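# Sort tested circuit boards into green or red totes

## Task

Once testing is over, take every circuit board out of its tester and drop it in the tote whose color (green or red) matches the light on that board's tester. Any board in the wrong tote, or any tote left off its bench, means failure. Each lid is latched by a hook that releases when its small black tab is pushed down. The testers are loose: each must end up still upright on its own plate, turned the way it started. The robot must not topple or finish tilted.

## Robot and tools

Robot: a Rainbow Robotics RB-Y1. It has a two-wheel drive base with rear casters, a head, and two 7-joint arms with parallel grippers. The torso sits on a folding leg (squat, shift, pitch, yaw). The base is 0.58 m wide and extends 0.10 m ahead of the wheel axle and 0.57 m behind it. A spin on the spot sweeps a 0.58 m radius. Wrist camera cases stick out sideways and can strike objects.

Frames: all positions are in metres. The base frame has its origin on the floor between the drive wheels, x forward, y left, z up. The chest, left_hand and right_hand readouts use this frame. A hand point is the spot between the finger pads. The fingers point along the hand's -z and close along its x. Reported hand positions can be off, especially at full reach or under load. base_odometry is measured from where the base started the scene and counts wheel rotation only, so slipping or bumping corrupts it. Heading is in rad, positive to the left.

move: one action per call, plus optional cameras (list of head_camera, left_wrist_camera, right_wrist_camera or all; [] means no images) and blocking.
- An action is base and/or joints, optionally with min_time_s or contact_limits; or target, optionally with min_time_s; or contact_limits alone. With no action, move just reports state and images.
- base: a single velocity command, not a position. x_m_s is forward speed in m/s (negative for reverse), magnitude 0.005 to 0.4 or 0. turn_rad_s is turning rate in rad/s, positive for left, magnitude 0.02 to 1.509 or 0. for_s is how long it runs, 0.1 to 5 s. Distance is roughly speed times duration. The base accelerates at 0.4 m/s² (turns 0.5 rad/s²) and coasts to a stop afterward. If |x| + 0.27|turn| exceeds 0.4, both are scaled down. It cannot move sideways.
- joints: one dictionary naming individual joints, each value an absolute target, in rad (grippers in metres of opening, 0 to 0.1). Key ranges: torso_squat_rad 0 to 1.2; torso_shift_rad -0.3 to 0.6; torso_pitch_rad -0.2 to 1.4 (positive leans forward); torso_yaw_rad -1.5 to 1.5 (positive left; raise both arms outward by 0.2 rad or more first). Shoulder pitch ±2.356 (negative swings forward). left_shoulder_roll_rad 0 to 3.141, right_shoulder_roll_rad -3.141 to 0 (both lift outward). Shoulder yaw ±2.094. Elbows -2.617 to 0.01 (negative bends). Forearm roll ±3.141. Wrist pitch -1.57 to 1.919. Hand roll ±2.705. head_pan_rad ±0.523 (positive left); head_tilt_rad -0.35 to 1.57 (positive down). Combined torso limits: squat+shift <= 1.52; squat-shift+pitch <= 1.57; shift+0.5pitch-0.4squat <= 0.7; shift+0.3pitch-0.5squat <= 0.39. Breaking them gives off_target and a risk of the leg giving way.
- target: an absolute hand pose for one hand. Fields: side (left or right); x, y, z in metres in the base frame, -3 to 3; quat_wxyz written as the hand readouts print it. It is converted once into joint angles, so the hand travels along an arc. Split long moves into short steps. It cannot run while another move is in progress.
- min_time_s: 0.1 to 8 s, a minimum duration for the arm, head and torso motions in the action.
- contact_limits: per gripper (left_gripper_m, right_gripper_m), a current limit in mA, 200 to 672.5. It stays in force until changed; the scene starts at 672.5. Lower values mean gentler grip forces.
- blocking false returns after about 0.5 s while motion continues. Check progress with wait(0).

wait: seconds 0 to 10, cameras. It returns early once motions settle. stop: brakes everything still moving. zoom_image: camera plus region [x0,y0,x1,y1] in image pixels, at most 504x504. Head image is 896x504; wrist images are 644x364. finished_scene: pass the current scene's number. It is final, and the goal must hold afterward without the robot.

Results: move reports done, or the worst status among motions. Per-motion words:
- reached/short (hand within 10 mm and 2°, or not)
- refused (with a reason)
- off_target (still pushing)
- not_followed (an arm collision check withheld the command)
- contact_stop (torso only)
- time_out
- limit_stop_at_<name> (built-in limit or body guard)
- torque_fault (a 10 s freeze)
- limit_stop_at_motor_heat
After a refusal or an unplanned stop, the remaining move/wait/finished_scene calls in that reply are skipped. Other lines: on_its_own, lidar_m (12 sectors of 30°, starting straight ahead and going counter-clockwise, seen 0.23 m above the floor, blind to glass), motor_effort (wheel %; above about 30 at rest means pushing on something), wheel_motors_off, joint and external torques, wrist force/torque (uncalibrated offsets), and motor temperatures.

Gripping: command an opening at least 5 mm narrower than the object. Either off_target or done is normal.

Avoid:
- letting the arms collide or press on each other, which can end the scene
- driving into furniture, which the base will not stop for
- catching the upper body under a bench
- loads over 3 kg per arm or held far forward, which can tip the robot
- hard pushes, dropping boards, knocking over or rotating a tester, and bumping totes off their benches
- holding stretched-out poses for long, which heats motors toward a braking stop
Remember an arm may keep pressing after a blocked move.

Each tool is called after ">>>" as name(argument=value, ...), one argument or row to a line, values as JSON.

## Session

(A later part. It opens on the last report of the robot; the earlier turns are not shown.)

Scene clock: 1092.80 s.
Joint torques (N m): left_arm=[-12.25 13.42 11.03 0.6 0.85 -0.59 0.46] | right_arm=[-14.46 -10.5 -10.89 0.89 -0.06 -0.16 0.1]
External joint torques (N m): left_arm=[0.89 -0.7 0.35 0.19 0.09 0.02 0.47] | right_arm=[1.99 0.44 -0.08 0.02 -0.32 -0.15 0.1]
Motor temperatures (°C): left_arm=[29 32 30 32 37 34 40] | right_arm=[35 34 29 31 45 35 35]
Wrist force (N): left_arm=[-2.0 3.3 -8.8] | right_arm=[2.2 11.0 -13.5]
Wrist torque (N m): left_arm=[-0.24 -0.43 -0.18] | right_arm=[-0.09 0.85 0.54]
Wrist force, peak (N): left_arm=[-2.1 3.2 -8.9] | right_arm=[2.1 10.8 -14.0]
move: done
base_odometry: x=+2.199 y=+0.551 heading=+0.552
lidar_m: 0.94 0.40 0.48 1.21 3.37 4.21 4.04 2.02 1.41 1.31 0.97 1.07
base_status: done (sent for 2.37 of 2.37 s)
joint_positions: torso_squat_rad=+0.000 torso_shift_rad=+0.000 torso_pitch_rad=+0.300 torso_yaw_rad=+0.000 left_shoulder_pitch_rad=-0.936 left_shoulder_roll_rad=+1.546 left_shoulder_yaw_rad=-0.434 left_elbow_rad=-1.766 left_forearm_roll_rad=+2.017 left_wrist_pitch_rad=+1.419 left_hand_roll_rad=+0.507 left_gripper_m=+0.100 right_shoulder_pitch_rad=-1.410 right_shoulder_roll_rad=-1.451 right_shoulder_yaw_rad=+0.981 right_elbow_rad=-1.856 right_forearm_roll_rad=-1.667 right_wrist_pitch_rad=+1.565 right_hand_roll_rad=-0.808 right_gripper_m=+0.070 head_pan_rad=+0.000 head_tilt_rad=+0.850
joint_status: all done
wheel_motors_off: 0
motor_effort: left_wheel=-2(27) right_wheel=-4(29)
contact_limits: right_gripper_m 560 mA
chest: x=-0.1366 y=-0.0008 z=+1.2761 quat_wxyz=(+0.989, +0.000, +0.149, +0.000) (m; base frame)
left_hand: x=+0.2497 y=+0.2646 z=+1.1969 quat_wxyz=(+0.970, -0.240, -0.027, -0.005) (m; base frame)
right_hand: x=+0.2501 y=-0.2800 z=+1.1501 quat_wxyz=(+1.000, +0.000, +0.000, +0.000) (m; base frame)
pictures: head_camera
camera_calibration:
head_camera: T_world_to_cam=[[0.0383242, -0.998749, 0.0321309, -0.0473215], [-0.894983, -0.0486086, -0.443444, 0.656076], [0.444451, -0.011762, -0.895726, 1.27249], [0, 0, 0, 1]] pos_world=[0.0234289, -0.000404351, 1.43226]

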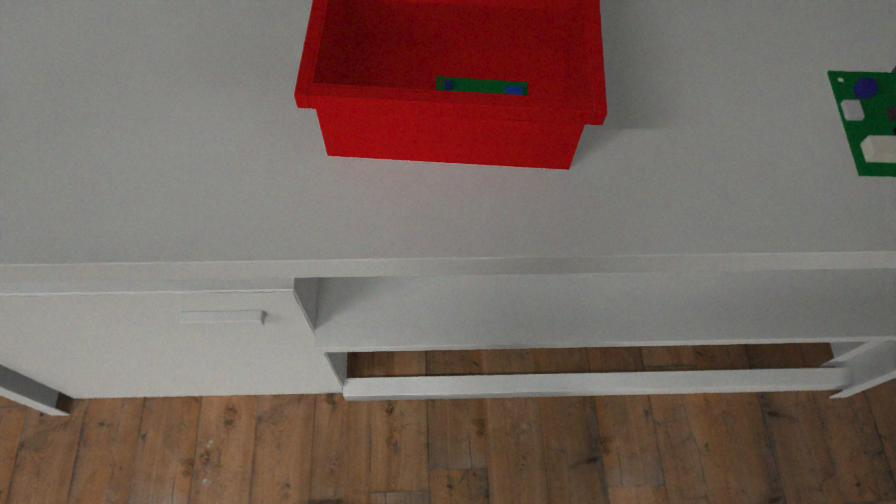

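>>> move(
  base={"x_m_s":0.1,"for_s":0.8},
  cameras=["head_camera"],
)

>>> move(
  target={"side":"right","x":0.35,"y":-0.02,"z":1.16,"quat_wxyz":[1,0,0,0]},
  min_time_s=2.5,
  cameras=[],
)

>>> move(
  joints={"torso_squat_rad":0.4,"torso_pitch_rad":0.52,"head_tilt_rad":0.75},
  cameras=["head_camera","right_wrist_camera"],
)

Scene clock: 1114.47 s.
Joint torques (N m): left_arm=[-12.36 13.46 10.84 0.57 0.91 -0.58 0.43] | right_arm=[-14.54 -10.22 -10.87 0.85 -0.12 -0.14 0.19]
External joint torques (N m): left_arm=[0.78 -0.66 0.16 0.16 0.16 0.03 0.44] | right_arm=[1.91 0.72 -0.06 -0.03 -0.37 -0.12 0.19]
Motor temperatures (°C): left_arm=[29 32 30 32 37 34 40] | right_arm=[35 34 29 31 45 35 35]
Wrist force (N): left_arm=[-1.7 3.1 -8.6] | right_arm=[1.8 10.7 -13.4]
Wrist torque (N m): left_arm=[-0.23 -0.40 -0.16] | right_arm=[-0.05 0.81 0.53]
Wrist force, peak (N): left_arm=[-1.7 3.1 -9.1] | right_arm=[2.1 11.0 -13.8]
move: done
base_odometry: x=+2.267 y=+0.593 heading=+0.552
lidar_m: 0.93 0.34 0.38 0.82 3.37 4.30 4.13 2.01 1.40 1.31 0.93 0.99
base_status: done (sent for 0.8 of 0.8 s)
joint_positions: torso_squat_rad=+0.000 torso_shift_rad=+0.000 torso_pitch_rad=+0.300 torso_yaw_rad=+0.000 left_shoulder_pitch_rad=-0.936 left_shoulder_roll_rad=+1.546 left_shoulder_yaw_rad=-0.434 left_elbow_rad=-1.766 left_forearm_roll_rad=+2.017 left_wrist_pitch_rad=+1.419 left_hand_roll_rad=+0.507 left_gripper_m=+0.100 right_shoulder_pitch_rad=-1.410 right_shoulder_roll_rad=-1.451 right_shoulder_yaw_rad=+0.981 right_elbow_rad=-1.856 right_forearm_roll_rad=-1.667 right_wrist_pitch_rad=+1.565 right_hand_roll_rad=-0.808 right_gripper_m=+0.070 head_pan_rad=+0.000 head_tilt_rad=+0.850
joint_status: not commanded
wheel_motors_off: 0
motor_effort: left_wheel=-1(24) right_wheel=-3(19)
contact_limits: right_gripper_m 560 mA
chest: x=-0.1365 y=-0.0008 z=+1.2761 quat_wxyz=(+0.989, +0.000, +0.149, +0.000) (m; base frame)
left_hand: x=+0.2498 y=+0.2646 z=+1.1969 quat_wxyz=(+0.970, -0.240, -0.027, -0.005) (m; base frame)
right_hand: x=+0.2502 y=-0.2800 z=+1.1501 quat_wxyz=(+1.000, +0.000, +0.000, +0.000) (m; base frame)
pictures: head_camera
camera_calibration:
head_camera: T_world_to_cam=[[0.0383292, -0.998749, 0.0321252, -0.0473166], [-0.895049, -0.0486087, -0.44331, 0.655972], [0.444317, -0.0117619, -0.895793, 1.27251], [0, 0, 0, 1]] pos_world=[0.0235446, -0.000404272, 1.43222]

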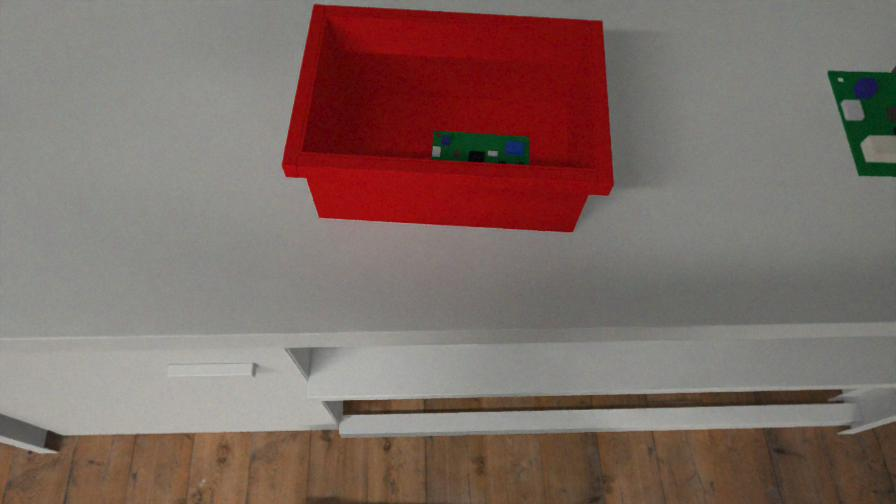

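Scene clock: 1117.30 s.
Joint torques (N m): left_arm=[-12.19 13.3 11.23 0.53 0.88 -0.54 0.51] | right_arm=[-24.72 -7.24 -5.97 0.13 0.36 0.2 -0.26]
External joint torques (N m): left_arm=[0.95 -0.82 0.55 0.12 0.12 0.07 0.52] | right_arm=[1.21 1.57 1.75 1.09 0.12 0.22 -0.26]
Motor temperatures (°C): left_arm=[29 32 30 32 37 34 40] | right_arm=[35 34 29 31 45 35 35]
Wrist force (N): left_arm=[-2.1 3.0 -8.7] | right_arm=[2.0 11.1 -14.0]
Wrist torque (N m): left_arm=[-0.22 -0.45 -0.17] | right_arm=[-0.11 0.84 0.56]
Wrist force, peak (N): left_arm=[-2.0 3.3 -8.9] | right_arm=[2.0 11.1 -14.0]
move: done
base_odometry: x=+2.267 y=+0.593 heading=+0.552
lidar_m: 0.93 0.34 0.37 0.83 3.38 4.30 4.13 2.00 1.38 1.31 0.94 0.99
base_status: not commanded
joint_positions: torso_squat_rad=+0.000 torso_shift_rad=+0.000 torso_pitch_rad=+0.300 torso_yaw_rad=+0.000 left_shoulder_pitch_rad=-0.936 left_shoulder_roll_rad=+1.546 left_shoulder_yaw_rad=-0.434 left_elbow_rad=-1.766 left_forearm_roll_rad=+2.017 left_wrist_pitch_rad=+1.419 left_hand_roll_rad=+0.507 left_gripper_m=+0.100 right_shoulder_pitch_rad=-1.859 right_shoulder_roll_rad=-0.476 right_shoulder_yaw_rad=+1.086 right_elbow_rad=-0.905 right_forearm_roll_rad=-1.487 right_wrist_pitch_rad=+1.697 right_hand_roll_rad=-0.879 right_gripper_m=+0.070 head_pan_rad=+0.000 head_tilt_rad=+0.850
joint_status: all done
wheel_motors_off: 0
motor_effort: left_wheel=-1(2) right_wheel=-3(5)
contact_limits: right_gripper_m 560 mA
chest: x=-0.1366 y=-0.0008 z=+1.2761 quat_wxyz=(+0.989, +0.000, +0.149, +0.000) (m; base frame)
left_hand: x=+0.2497 y=+0.2646 z=+1.1969 quat_wxyz=(+0.970, -0.240, -0.027, -0.005) (m; base frame)
right_hand: x=+0.3499 y=-0.0200 z=+1.1603 quat_wxyz=(+1.000, +0.001, -0.001, +0.000) (m; base frame)
right_hand_status: reached (checked arc, planned for 2.5 s): 0 mm and 0.1 deg off.
pictures: none
No camera images: "cameras" was empty.

Scene clock: 1119.40 s.
Joint torques (N m): left_arm=[-11.05 14.32 10.6 -0.27 1.06 -0.2 0.45] | right_arm=[-24.7 -5.59 -6.2 -1.02 -0.06 0.34 -0.39]
External joint torques (N m): left_arm=[0.94 -0.97 0.17 0.23 0.1 0.03 0.45] | right_arm=[1.02 1.51 1.35 1.14 0.04 0.06 -0.38]
Motor temperatures (°C): left_arm=[29 32 30 32 37 34 40] | right_arm=[35 34 29 31 45 35 35]
Wrist force (N): left_arm=[-0.8 2.8 -8.6] | right_arm=[3.6 10.8 -13.7]
Wrist torque (N m): left_arm=[-0.20 -0.35 -0.17] | right_arm=[-0.05 0.90 0.56]
Wrist force, peak (N): left_arm=[-1.2 3.0 -9.1] | right_arm=[3.4 11.0 -14.1]
move: done
base_odometry: x=+2.267 y=+0.593 heading=+0.552
lidar_m: 0.92 0.34 0.38 0.83 3.37 4.30 4.12 2.00 1.40 1.31 0.93 0.98
base_status: not commanded
joint_positions: torso_squat_rad=+0.400 torso_shift_rad=+0.000 torso_pitch_rad=+0.520 torso_yaw_rad=+0.000 left_shoulder_pitch_rad=-0.936 left_shoulder_roll_rad=+1.546 left_shoulder_yaw_rad=-0.434 left_elbow_rad=-1.766 left_forearm_roll_rad=+2.017 left_wrist_pitch_rad=+1.419 left_hand_roll_rad=+0.507 left_gripper_m=+0.100 right_shoulder_pitch_rad=-1.859 right_shoulder_roll_rad=-0.475 right_shoulder_yaw_rad=+1.086 right_elbow_rad=-0.905 right_forearm_roll_rad=-1.487 right_wrist_pitch_rad=+1.697 right_hand_roll_rad=-0.879 right_gripper_m=+0.070 head_pan_rad=+0.000 head_tilt_rad=+0.750
joint_status: all done
wheel_motors_off: 0
motor_effort: left_wheel=+0(1) right_wheel=-2(4)
contact_limits: right_gripper_m 560 mA
chest: x=-0.0743 y=-0.0007 z=+1.1938 quat_wxyz=(+0.966, +0.000, +0.257, +0.000) (m; base frame)
left_hand: x=+0.2854 y=+0.2647 z=+1.0322 quat_wxyz=(+0.967, -0.239, +0.080, +0.021) (m; base frame)
right_hand: x=+0.3752 y=-0.0199 z=+0.9745 quat_wxyz=(+0.994, +0.000, +0.109, +0.000) (m; base frame)
pictures: head_camera, right_wrist_camera
camera_calibration:
head_camera: T_world_to_cam=[[0.0419598, -0.998746, 0.0273163, -0.0413871], [-0.941652, -0.0486703, -0.33305, 0.552263], [0.333962, -0.0117478, -0.942513, 1.20269], [0, 0, 0, 1]] pos_world=[0.120124, -0.000327523, 1.31861]
right_wrist_camera: T_world_to_cam=[[-0.979518, 0.0201715, 0.200342, 0.175103], [0.106795, 0.895539, 0.431978, -0.410033], [-0.1707, 0.444526, -0.879351, 1.00154], [0, 0, 0, 1]] pos_world=[0.38627, -0.0815436, 1.02275]

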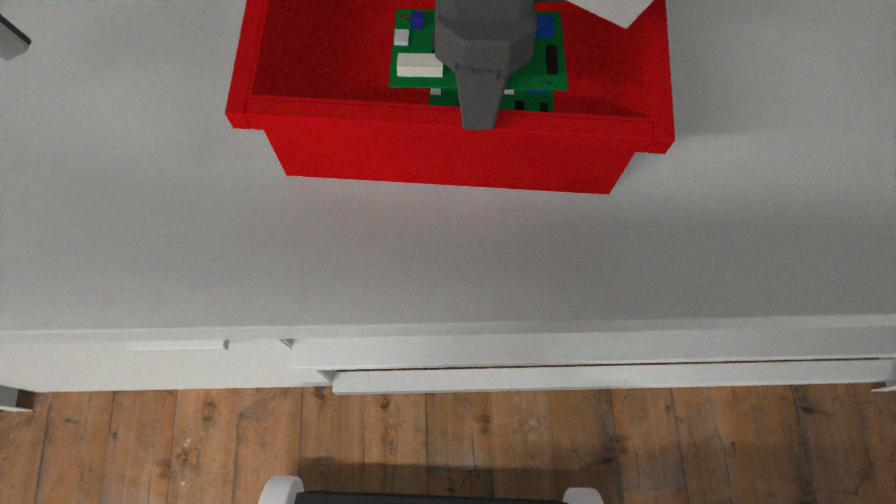

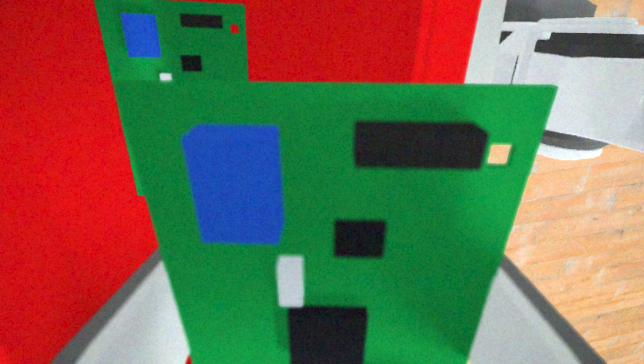

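>>> move(
  target={"side":"right","x":0.36,"y":0.04,"z":1.03,"quat_wxyz":[1,0,0,0]},
  min_time_s=2,
  cameras=[],
)

>>> move(
  base={"x_m_s":0.06,"for_s":0.5},
  cameras=[],
)

>>> move(
  target={"side":"right","x":0.4,"y":0.055,"z":0.99,"quat_wxyz":[1,0,0,0]},
  min_time_s=2,
  cameras=["head_camera","right_wrist_camera"],
)

Scene clock: 1136.93 s.
Joint torques (N m): left_arm=[-11.11 14.18 10.83 -0.26 1.04 -0.24 0.41] | right_arm=[-24.15 -4.47 -8.99 -1.76 0.36 -0.35 -0.32]
External joint torques (N m): left_arm=[0.88 -1.11 0.4 0.24 0.09 -0.01 0.41] | right_arm=[0.48 2.26 0.37 -0.11 0.14 -0.35 -0.32]
Motor temperatures (°C): left_arm=[29 32 30 32 37 33 40] | right_arm=[36 34 29 31 45 35 35]
Wrist force (N): left_arm=[-0.6 2.8 -8.4] | right_arm=[2.0 10.6 -13.7]
Wrist torque (N m): left_arm=[-0.19 -0.31 -0.16] | right_arm=[-0.03 0.82 0.54]
Wrist force, peak (N): left_arm=[-0.9 3.1 -8.7] | right_arm=[3.7 11.2 -13.6]
move: done
base_odometry: x=+2.267 y=+0.593 heading=+0.552
lidar_m: 0.93 0.34 0.37 0.82 3.37 4.30 4.12 2.02 1.39 1.31 0.93 0.98
base_status: not commanded
joint_positions: torso_squat_rad=+0.400 torso_shift_rad=+0.000 torso_pitch_rad=+0.520 torso_yaw_rad=+0.000 left_shoulder_pitch_rad=-0.936 left_shoulder_roll_rad=+1.546 left_shoulder_yaw_rad=-0.434 left_elbow_rad=-1.766 left_forearm_roll_rad=+2.017 left_wrist_pitch_rad=+1.419 left_hand_roll_rad=+0.507 left_gripper_m=+0.100 right_shoulder_pitch_rad=-1.960 right_shoulder_roll_rad=-0.474 right_shoulder_yaw_rad=+1.086 right_elbow_rad=-1.205 right_forearm_roll_rad=-1.413 right_wrist_pitch_rad=+1.684 right_hand_roll_rad=-1.197 right_gripper_m=+0.070 head_pan_rad=+0.000 head_tilt_rad=+0.750
joint_status: all done
wheel_motors_off: 0
motor_effort: left_wheel=+1(2) right_wheel=-2(4)
contact_limits: right_gripper_m 560 mA
chest: x=-0.0743 y=-0.0007 z=+1.1938 quat_wxyz=(+0.966, +0.000, +0.257, +0.000) (m; base frame)
left_hand: x=+0.2854 y=+0.2647 z=+1.0322 quat_wxyz=(+0.967, -0.239, +0.080, +0.021) (m; base frame)
right_hand: x=+0.3595 y=+0.0398 z=+1.0302 quat_wxyz=(+1.000, +0.001, +0.003, +0.001) (m; base frame)
right_hand_status: reached (checked arc, planned for 2.0 s): 1 mm and 0.4 deg off.
pictures: none
No camera images: "cameras" was empty.

Scene clock: 1138.13 s.
Joint torques (N m): left_arm=[-11.09 14.45 10.63 -0.28 1.01 -0.18 0.52] | right_arm=[-23.19 -4.92 -8.73 -1.37 0.21 -0.19 -0.17]
External joint torques (N m): left_arm=[0.9 -0.84 0.2 0.21 0.06 0.04 0.51] | right_arm=[1.44 1.8 0.64 0.27 -0.01 -0.19 -0.17]
Motor temperatures (°C): left_arm=[29 32 30 32 37 33 40] | right_arm=[36 34 29 31 45 35 35]
Wrist force (N): left_arm=[-0.9 2.8 -8.5] | right_arm=[2.1 10.7 -13.8]
Wrist torque (N m): left_arm=[-0.19 -0.35 -0.16] | right_arm=[-0.04 0.82 0.53]
Wrist force, peak (N): left_arm=[-0.6 3.0 -8.8] | right_arm=[2.5 10.8 -14.6]
move: done
base_odometry: x=+2.292 y=+0.609 heading=+0.552
lidar_m: 0.90 0.32 0.34 0.80 3.37 4.33 4.16 2.00 1.39 1.31 0.92 0.96
base_status: done (sent for 0.5 of 0.5 s)
joint_positions: torso_squat_rad=+0.400 torso_shift_rad=+0.000 torso_pitch_rad=+0.520 torso_yaw_rad=+0.000 left_shoulder_pitch_rad=-0.936 left_shoulder_roll_rad=+1.546 left_shoulder_yaw_rad=-0.434 left_elbow_rad=-1.766 left_forearm_roll_rad=+2.017 left_wrist_pitch_rad=+1.419 left_hand_roll_rad=+0.507 left_gripper_m=+0.100 right_shoulder_pitch_rad=-1.960 right_shoulder_roll_rad=-0.474 right_shoulder_yaw_rad=+1.086 right_elbow_rad=-1.206 right_forearm_roll_rad=-1.413 right_wrist_pitch_rad=+1.684 right_hand_roll_rad=-1.197 right_gripper_m=+0.070 head_pan_rad=+0.000 head_tilt_rad=+0.750
joint_status: not commanded
wheel_motors_off: 0
motor_effort: left_wheel=+0(22) right_wheel=-2(18)
contact_limits: right_gripper_m 560 mA
chest: x=-0.0743 y=-0.0007 z=+1.1938 quat_wxyz=(+0.966, +0.000, +0.257, +0.000) (m; base frame)
left_hand: x=+0.2854 y=+0.2647 z=+1.0323 quat_wxyz=(+0.967, -0.239, +0.080, +0.021) (m; base frame)
right_hand: x=+0.3595 y=+0.0399 z=+1.0303 quat_wxyz=(+1.000, +0.001, +0.003, +0.001) (m; base frame)
pictures: none
No camera images: "cameras" was empty.

Scene clock: 1140.47 s.
Joint torques (N m): left_arm=[-11.08 14.27 10.73 -0.25 1 -0.22 0.37] | right_arm=[-25.51 -4.71 -5.35 -0.85 0.3 -0.26 0.31]
External joint torques (N m): left_arm=[0.92 -1.02 0.3 0.25 0.04 0 0.37] | right_arm=[0.42 2.25 1.45 1.08 0.05 -0.25 0.31]
Motor temperatures (°C): left_arm=[29 32 30 32 37 33 40] | right_arm=[36 34 29 31 45 35 35]
Wrist force (N): left_arm=[-0.8 2.9 -8.4] | right_arm=[2.4 10.9 -13.7]
Wrist torque (N m): left_arm=[-0.20 -0.35 -0.14] | right_arm=[-0.06 0.85 0.51]
Wrist force, peak (N): left_arm=[-1.0 3.2 -8.8] | right_arm=[2.2 11.0 -14.0]
move: done
base_odometry: x=+2.292 y=+0.609 heading=+0.552
lidar_m: 0.90 0.31 0.33 0.80 3.37 4.33 4.15 2.01 1.39 1.31 0.92 0.96
base_status: not commanded
joint_positions: torso_squat_rad=+0.400 torso_shift_rad=+0.000 torso_pitch_rad=+0.520 torso_yaw_rad=+0.000 left_shoulder_pitch_rad=-0.936 left_shoulder_roll_rad=+1.546 left_shoulder_yaw_rad=-0.434 left_elbow_rad=-1.766 left_forearm_roll_rad=+2.017 left_wrist_pitch_rad=+1.419 left_hand_roll_rad=+0.507 left_gripper_m=+0.100 right_shoulder_pitch_rad=-1.978 right_shoulder_roll_rad=-0.294 right_shoulder_yaw_rad=+1.121 right_elbow_rad=-0.787 right_forearm_roll_rad=-1.355 right_wrist_pitch_rad=+1.569 right_hand_roll_rad=-0.966 right_gripper_m=+0.070 head_pan_rad=+0.000 head_tilt_rad=+0.750
joint_status: all done
wheel_motors_off: 0
motor_effort: left_wheel=-1(2) right_wheel=-2(4)
contact_limits: right_gripper_m 560 mA
chest: x=-0.0743 y=-0.0007 z=+1.1938 quat_wxyz=(+0.966, +0.000, +0.257, +0.000) (m; base frame)
left_hand: x=+0.2854 y=+0.2647 z=+1.0323 quat_wxyz=(+0.967, -0.239, +0.080, +0.021) (m; base frame)
right_hand: x=+0.3997 y=+0.0547 z=+0.9901 quat_wxyz=(+1.000, +0.001, -0.002, +0.000) (m; base frame)
right_hand_status: reached (checked arc, planned for 2.0 s): 0 mm and 0.2 deg off.
pictures: head_camera, right_wrist_camera
camera_calibration:
head_camera: T_world_to_cam=[[0.0419592, -0.998746, 0.0273144, -0.0413848], [-0.941622, -0.0486701, -0.333137, 0.552334], [0.334048, -0.0117416, -0.942483, 1.20269], [0, 0, 0, 1]] pos_world=[0.12007, -0.000329203, 1.31865]
right_wrist_camera: T_world_to_cam=[[-0.999579, 0.0210729, -0.0199437, 0.4206], [0.0099576, 0.894789, 0.446378, -0.461722], [0.0272519, 0.445992, -0.894622, 0.922172], [0, 0, 0, 1]] pos_world=[0.39989, -0.00700008, 1.03949]

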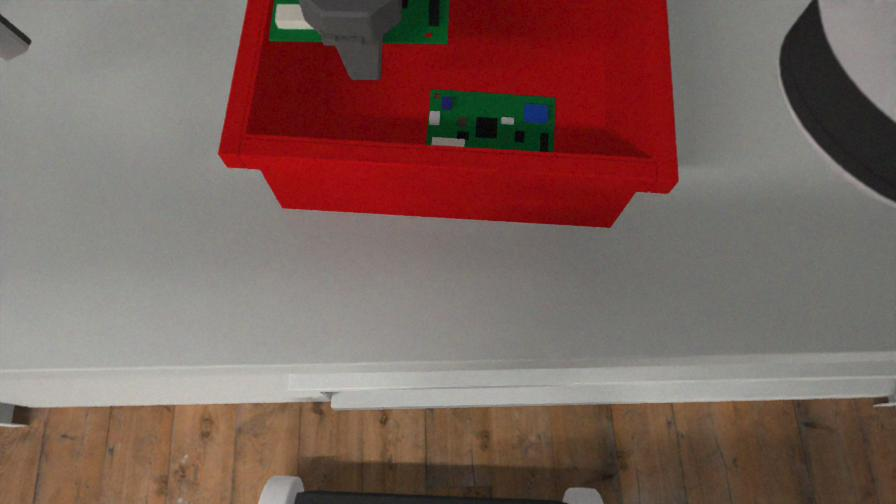

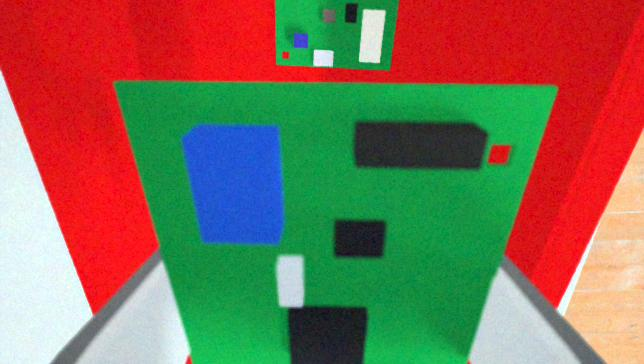

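>>> move(
  target={"side":"right","x":0.41,"y":0.066,"z":0.95,"quat_wxyz":[1,0,0,0]},
  min_time_s=1.5,
  cameras=[],
)

>>> move(
  target={"side":"right","x":0.41,"y":0.067,"z":0.91,"quat_wxyz":[1,0,0,0]},
  min_time_s=1.5,
  cameras=["head_camera","right_wrist_camera"],
)

Scene clock: 1154.37 s.
Joint torques (N m): left_arm=[-11.27 14.31 10.57 -0.28 1.06 -0.18 0.48] | right_arm=[-25.16 -4.98 -2.79 -0.76 0.36 -0.27 0.27]
External joint torques (N m): left_arm=[0.73 -0.98 0.13 0.21 0.1 0.04 0.48] | right_arm=[0.76 1.74 1.16 1.16 0.1 -0.23 0.27]
Motor temperatures (°C): left_arm=[29 32 30 32 37 33 40] | right_arm=[36 34 29 31 45 35 35]
Wrist force (N): left_arm=[-1.1 3.0 -8.7] | right_arm=[2.1 10.8 -13.5]
Wrist torque (N m): left_arm=[-0.22 -0.38 -0.15] | right_arm=[-0.06 0.82 0.50]
Wrist force, peak (N): left_arm=[-0.8 2.8 -8.9] | right_arm=[2.2 11.3 -13.8]
move: done
base_odometry: x=+2.292 y=+0.609 heading=+0.552
lidar_m: 0.90 0.32 0.33 0.81 3.37 4.33 4.16 2.01 1.39 1.31 0.92 0.96
base_status: not commanded
joint_positions: torso_squat_rad=+0.400 torso_shift_rad=+0.000 torso_pitch_rad=+0.520 torso_yaw_rad=+0.000 left_shoulder_pitch_rad=-0.936 left_shoulder_roll_rad=+1.546 left_shoulder_yaw_rad=-0.434 left_elbow_rad=-1.766 left_forearm_roll_rad=+2.017 left_wrist_pitch_rad=+1.419 left_hand_roll_rad=+0.507 left_gripper_m=+0.100 right_shoulder_pitch_rad=-1.982 right_shoulder_roll_rad=-0.119 right_shoulder_yaw_rad=+1.135 right_elbow_rad=-0.439 right_forearm_roll_rad=-1.334 right_wrist_pitch_rad=+1.457 right_hand_roll_rad=-0.798 right_gripper_m=+0.070 head_pan_rad=+0.000 head_tilt_rad=+0.750
joint_status: all done
wheel_motors_off: 0
motor_effort: left_wheel=+0(2) right_wheel=-1(4)
contact_limits: right_gripper_m 560 mA
chest: x=-0.0743 y=-0.0007 z=+1.1938 quat_wxyz=(+0.966, +0.000, +0.257, +0.000) (m; base frame)
left_hand: x=+0.2854 y=+0.2647 z=+1.0323 quat_wxyz=(+0.967, -0.239, +0.080, +0.021) (m; base frame)
right_hand: x=+0.4094 y=+0.0655 z=+0.9501 quat_wxyz=(+1.000, +0.002, -0.004, +0.000) (m; base frame)
right_hand_status: reached (checked arc, planned for 1.5 s): 1 mm and 0.5 deg off.
pictures: none
No camera images: "cameras" was empty.

Scene clock: 1154.67 s.
Joint torques (N m): left_arm=[-11.12 14.47 10.6 -0.35 0.96 -0.2 0.49] | right_arm=[-25.26 -5.04 -2.85 -0.79 0.31 -0.23 0.19]
External joint torques (N m): left_arm=[0.87 -0.82 0.17 0.15 0.01 0.02 0.48] | right_arm=[0.66 1.69 1.09 1.13 0.06 -0.2 0.18]
Motor temperatures (°C): left_arm=[29 32 30 32 37 33 40] | right_arm=[36 34 29 31 45 35 35]
Wrist force (N): left_arm=[-0.8 2.9 -8.5] | right_arm=[2.1 11.0 -13.7]
Wrist torque (N m): left_arm=[-0.21 -0.35 -0.16] | right_arm=[-0.10 0.81 0.51]
Wrist force, peak (N): left_arm=[-0.9 2.8 -8.6] | right_arm=[2.1 10.9 -13.8]
move: refused
base_odometry: x=+2.292 y=+0.609 heading=+0.552
lidar_m: 0.89 0.31 0.34 0.80 3.38 4.33 4.15 2.00 1.39 1.31 0.93 0.96
base_status: not commanded
joint_positions: torso_squat_rad=+0.400 torso_shift_rad=+0.000 torso_pitch_rad=+0.520 torso_yaw_rad=+0.000 left_shoulder_pitch_rad=-0.936 left_shoulder_roll_rad=+1.546 left_shoulder_yaw_rad=-0.434 left_elbow_rad=-1.766 left_forearm_roll_rad=+2.017 left_wrist_pitch_rad=+1.419 left_hand_roll_rad=+0.507 left_gripper_m=+0.100 right_shoulder_pitch_rad=-1.982 right_shoulder_roll_rad=-0.119 right_shoulder_yaw_rad=+1.135 right_elbow_rad=-0.439 right_forearm_roll_rad=-1.334 right_wrist_pitch_rad=+1.457 right_hand_roll_rad=-0.798 right_gripper_m=+0.070 head_pan_rad=+0.000 head_tilt_rad=+0.750
joint_status: not commanded
wheel_motors_off: 0
motor_effort: left_wheel=+1(1) right_wheel=-2(4)
contact_limits: right_gripper_m 560 mA
chest: x=-0.0743 y=-0.0007 z=+1.1938 quat_wxyz=(+0.966, +0.000, +0.257, +0.000) (m; base frame)
left_hand: x=+0.2854 y=+0.2647 z=+1.0323 quat_wxyz=(+0.967, -0.239, +0.080, +0.021) (m; base frame)
right_hand: x=+0.4094 y=+0.0655 z=+0.9501 quat_wxyz=(+1.000, +0.002, -0.004, +0.000) (m; base frame)
right_hand_status: refused: the posture found for that pose stands 9 mm from the chest (limit 10 mm). Nothing moved. The solve starts from where the arm stands: from another posture it may find a clear one.
pictures: head_camera, right_wrist_camera
camera_calibration:
head_camera: T_world_to_cam=[[0.0419574, -0.998746, 0.0273123, -0.0413832], [-0.941622, -0.0486677, -0.333137, 0.552335], [0.334048, -0.0117403, -0.942483, 1.20269], [0, 0, 0, 1]] pos_world=[0.12007, -0.000330572, 1.31865]
right_wrist_camera: T_world_to_cam=[[-0.999487, 0.0211173, -0.0240995, 0.43321], [0.00807018, 0.893763, 0.448467, -0.454742], [0.0310097, 0.448042, -0.893475, 0.878498], [0, 0, 0, 1]] pos_world=[0.409415, 0.0036797, 0.999292]

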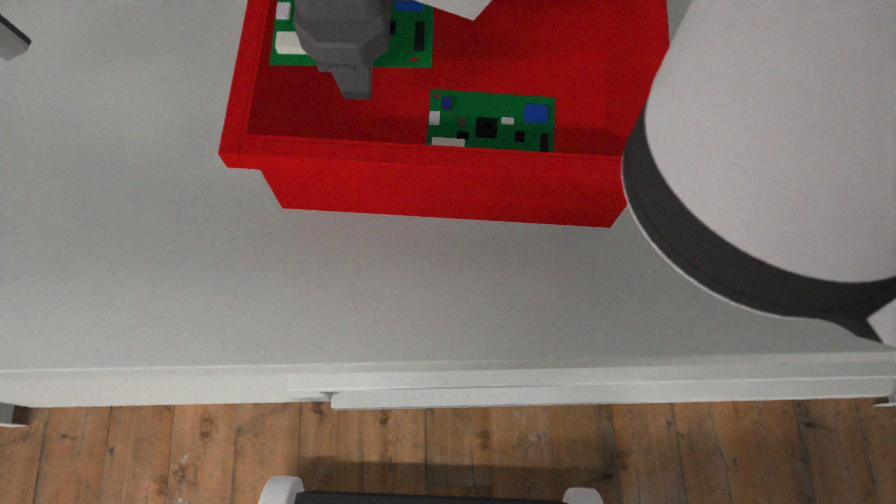

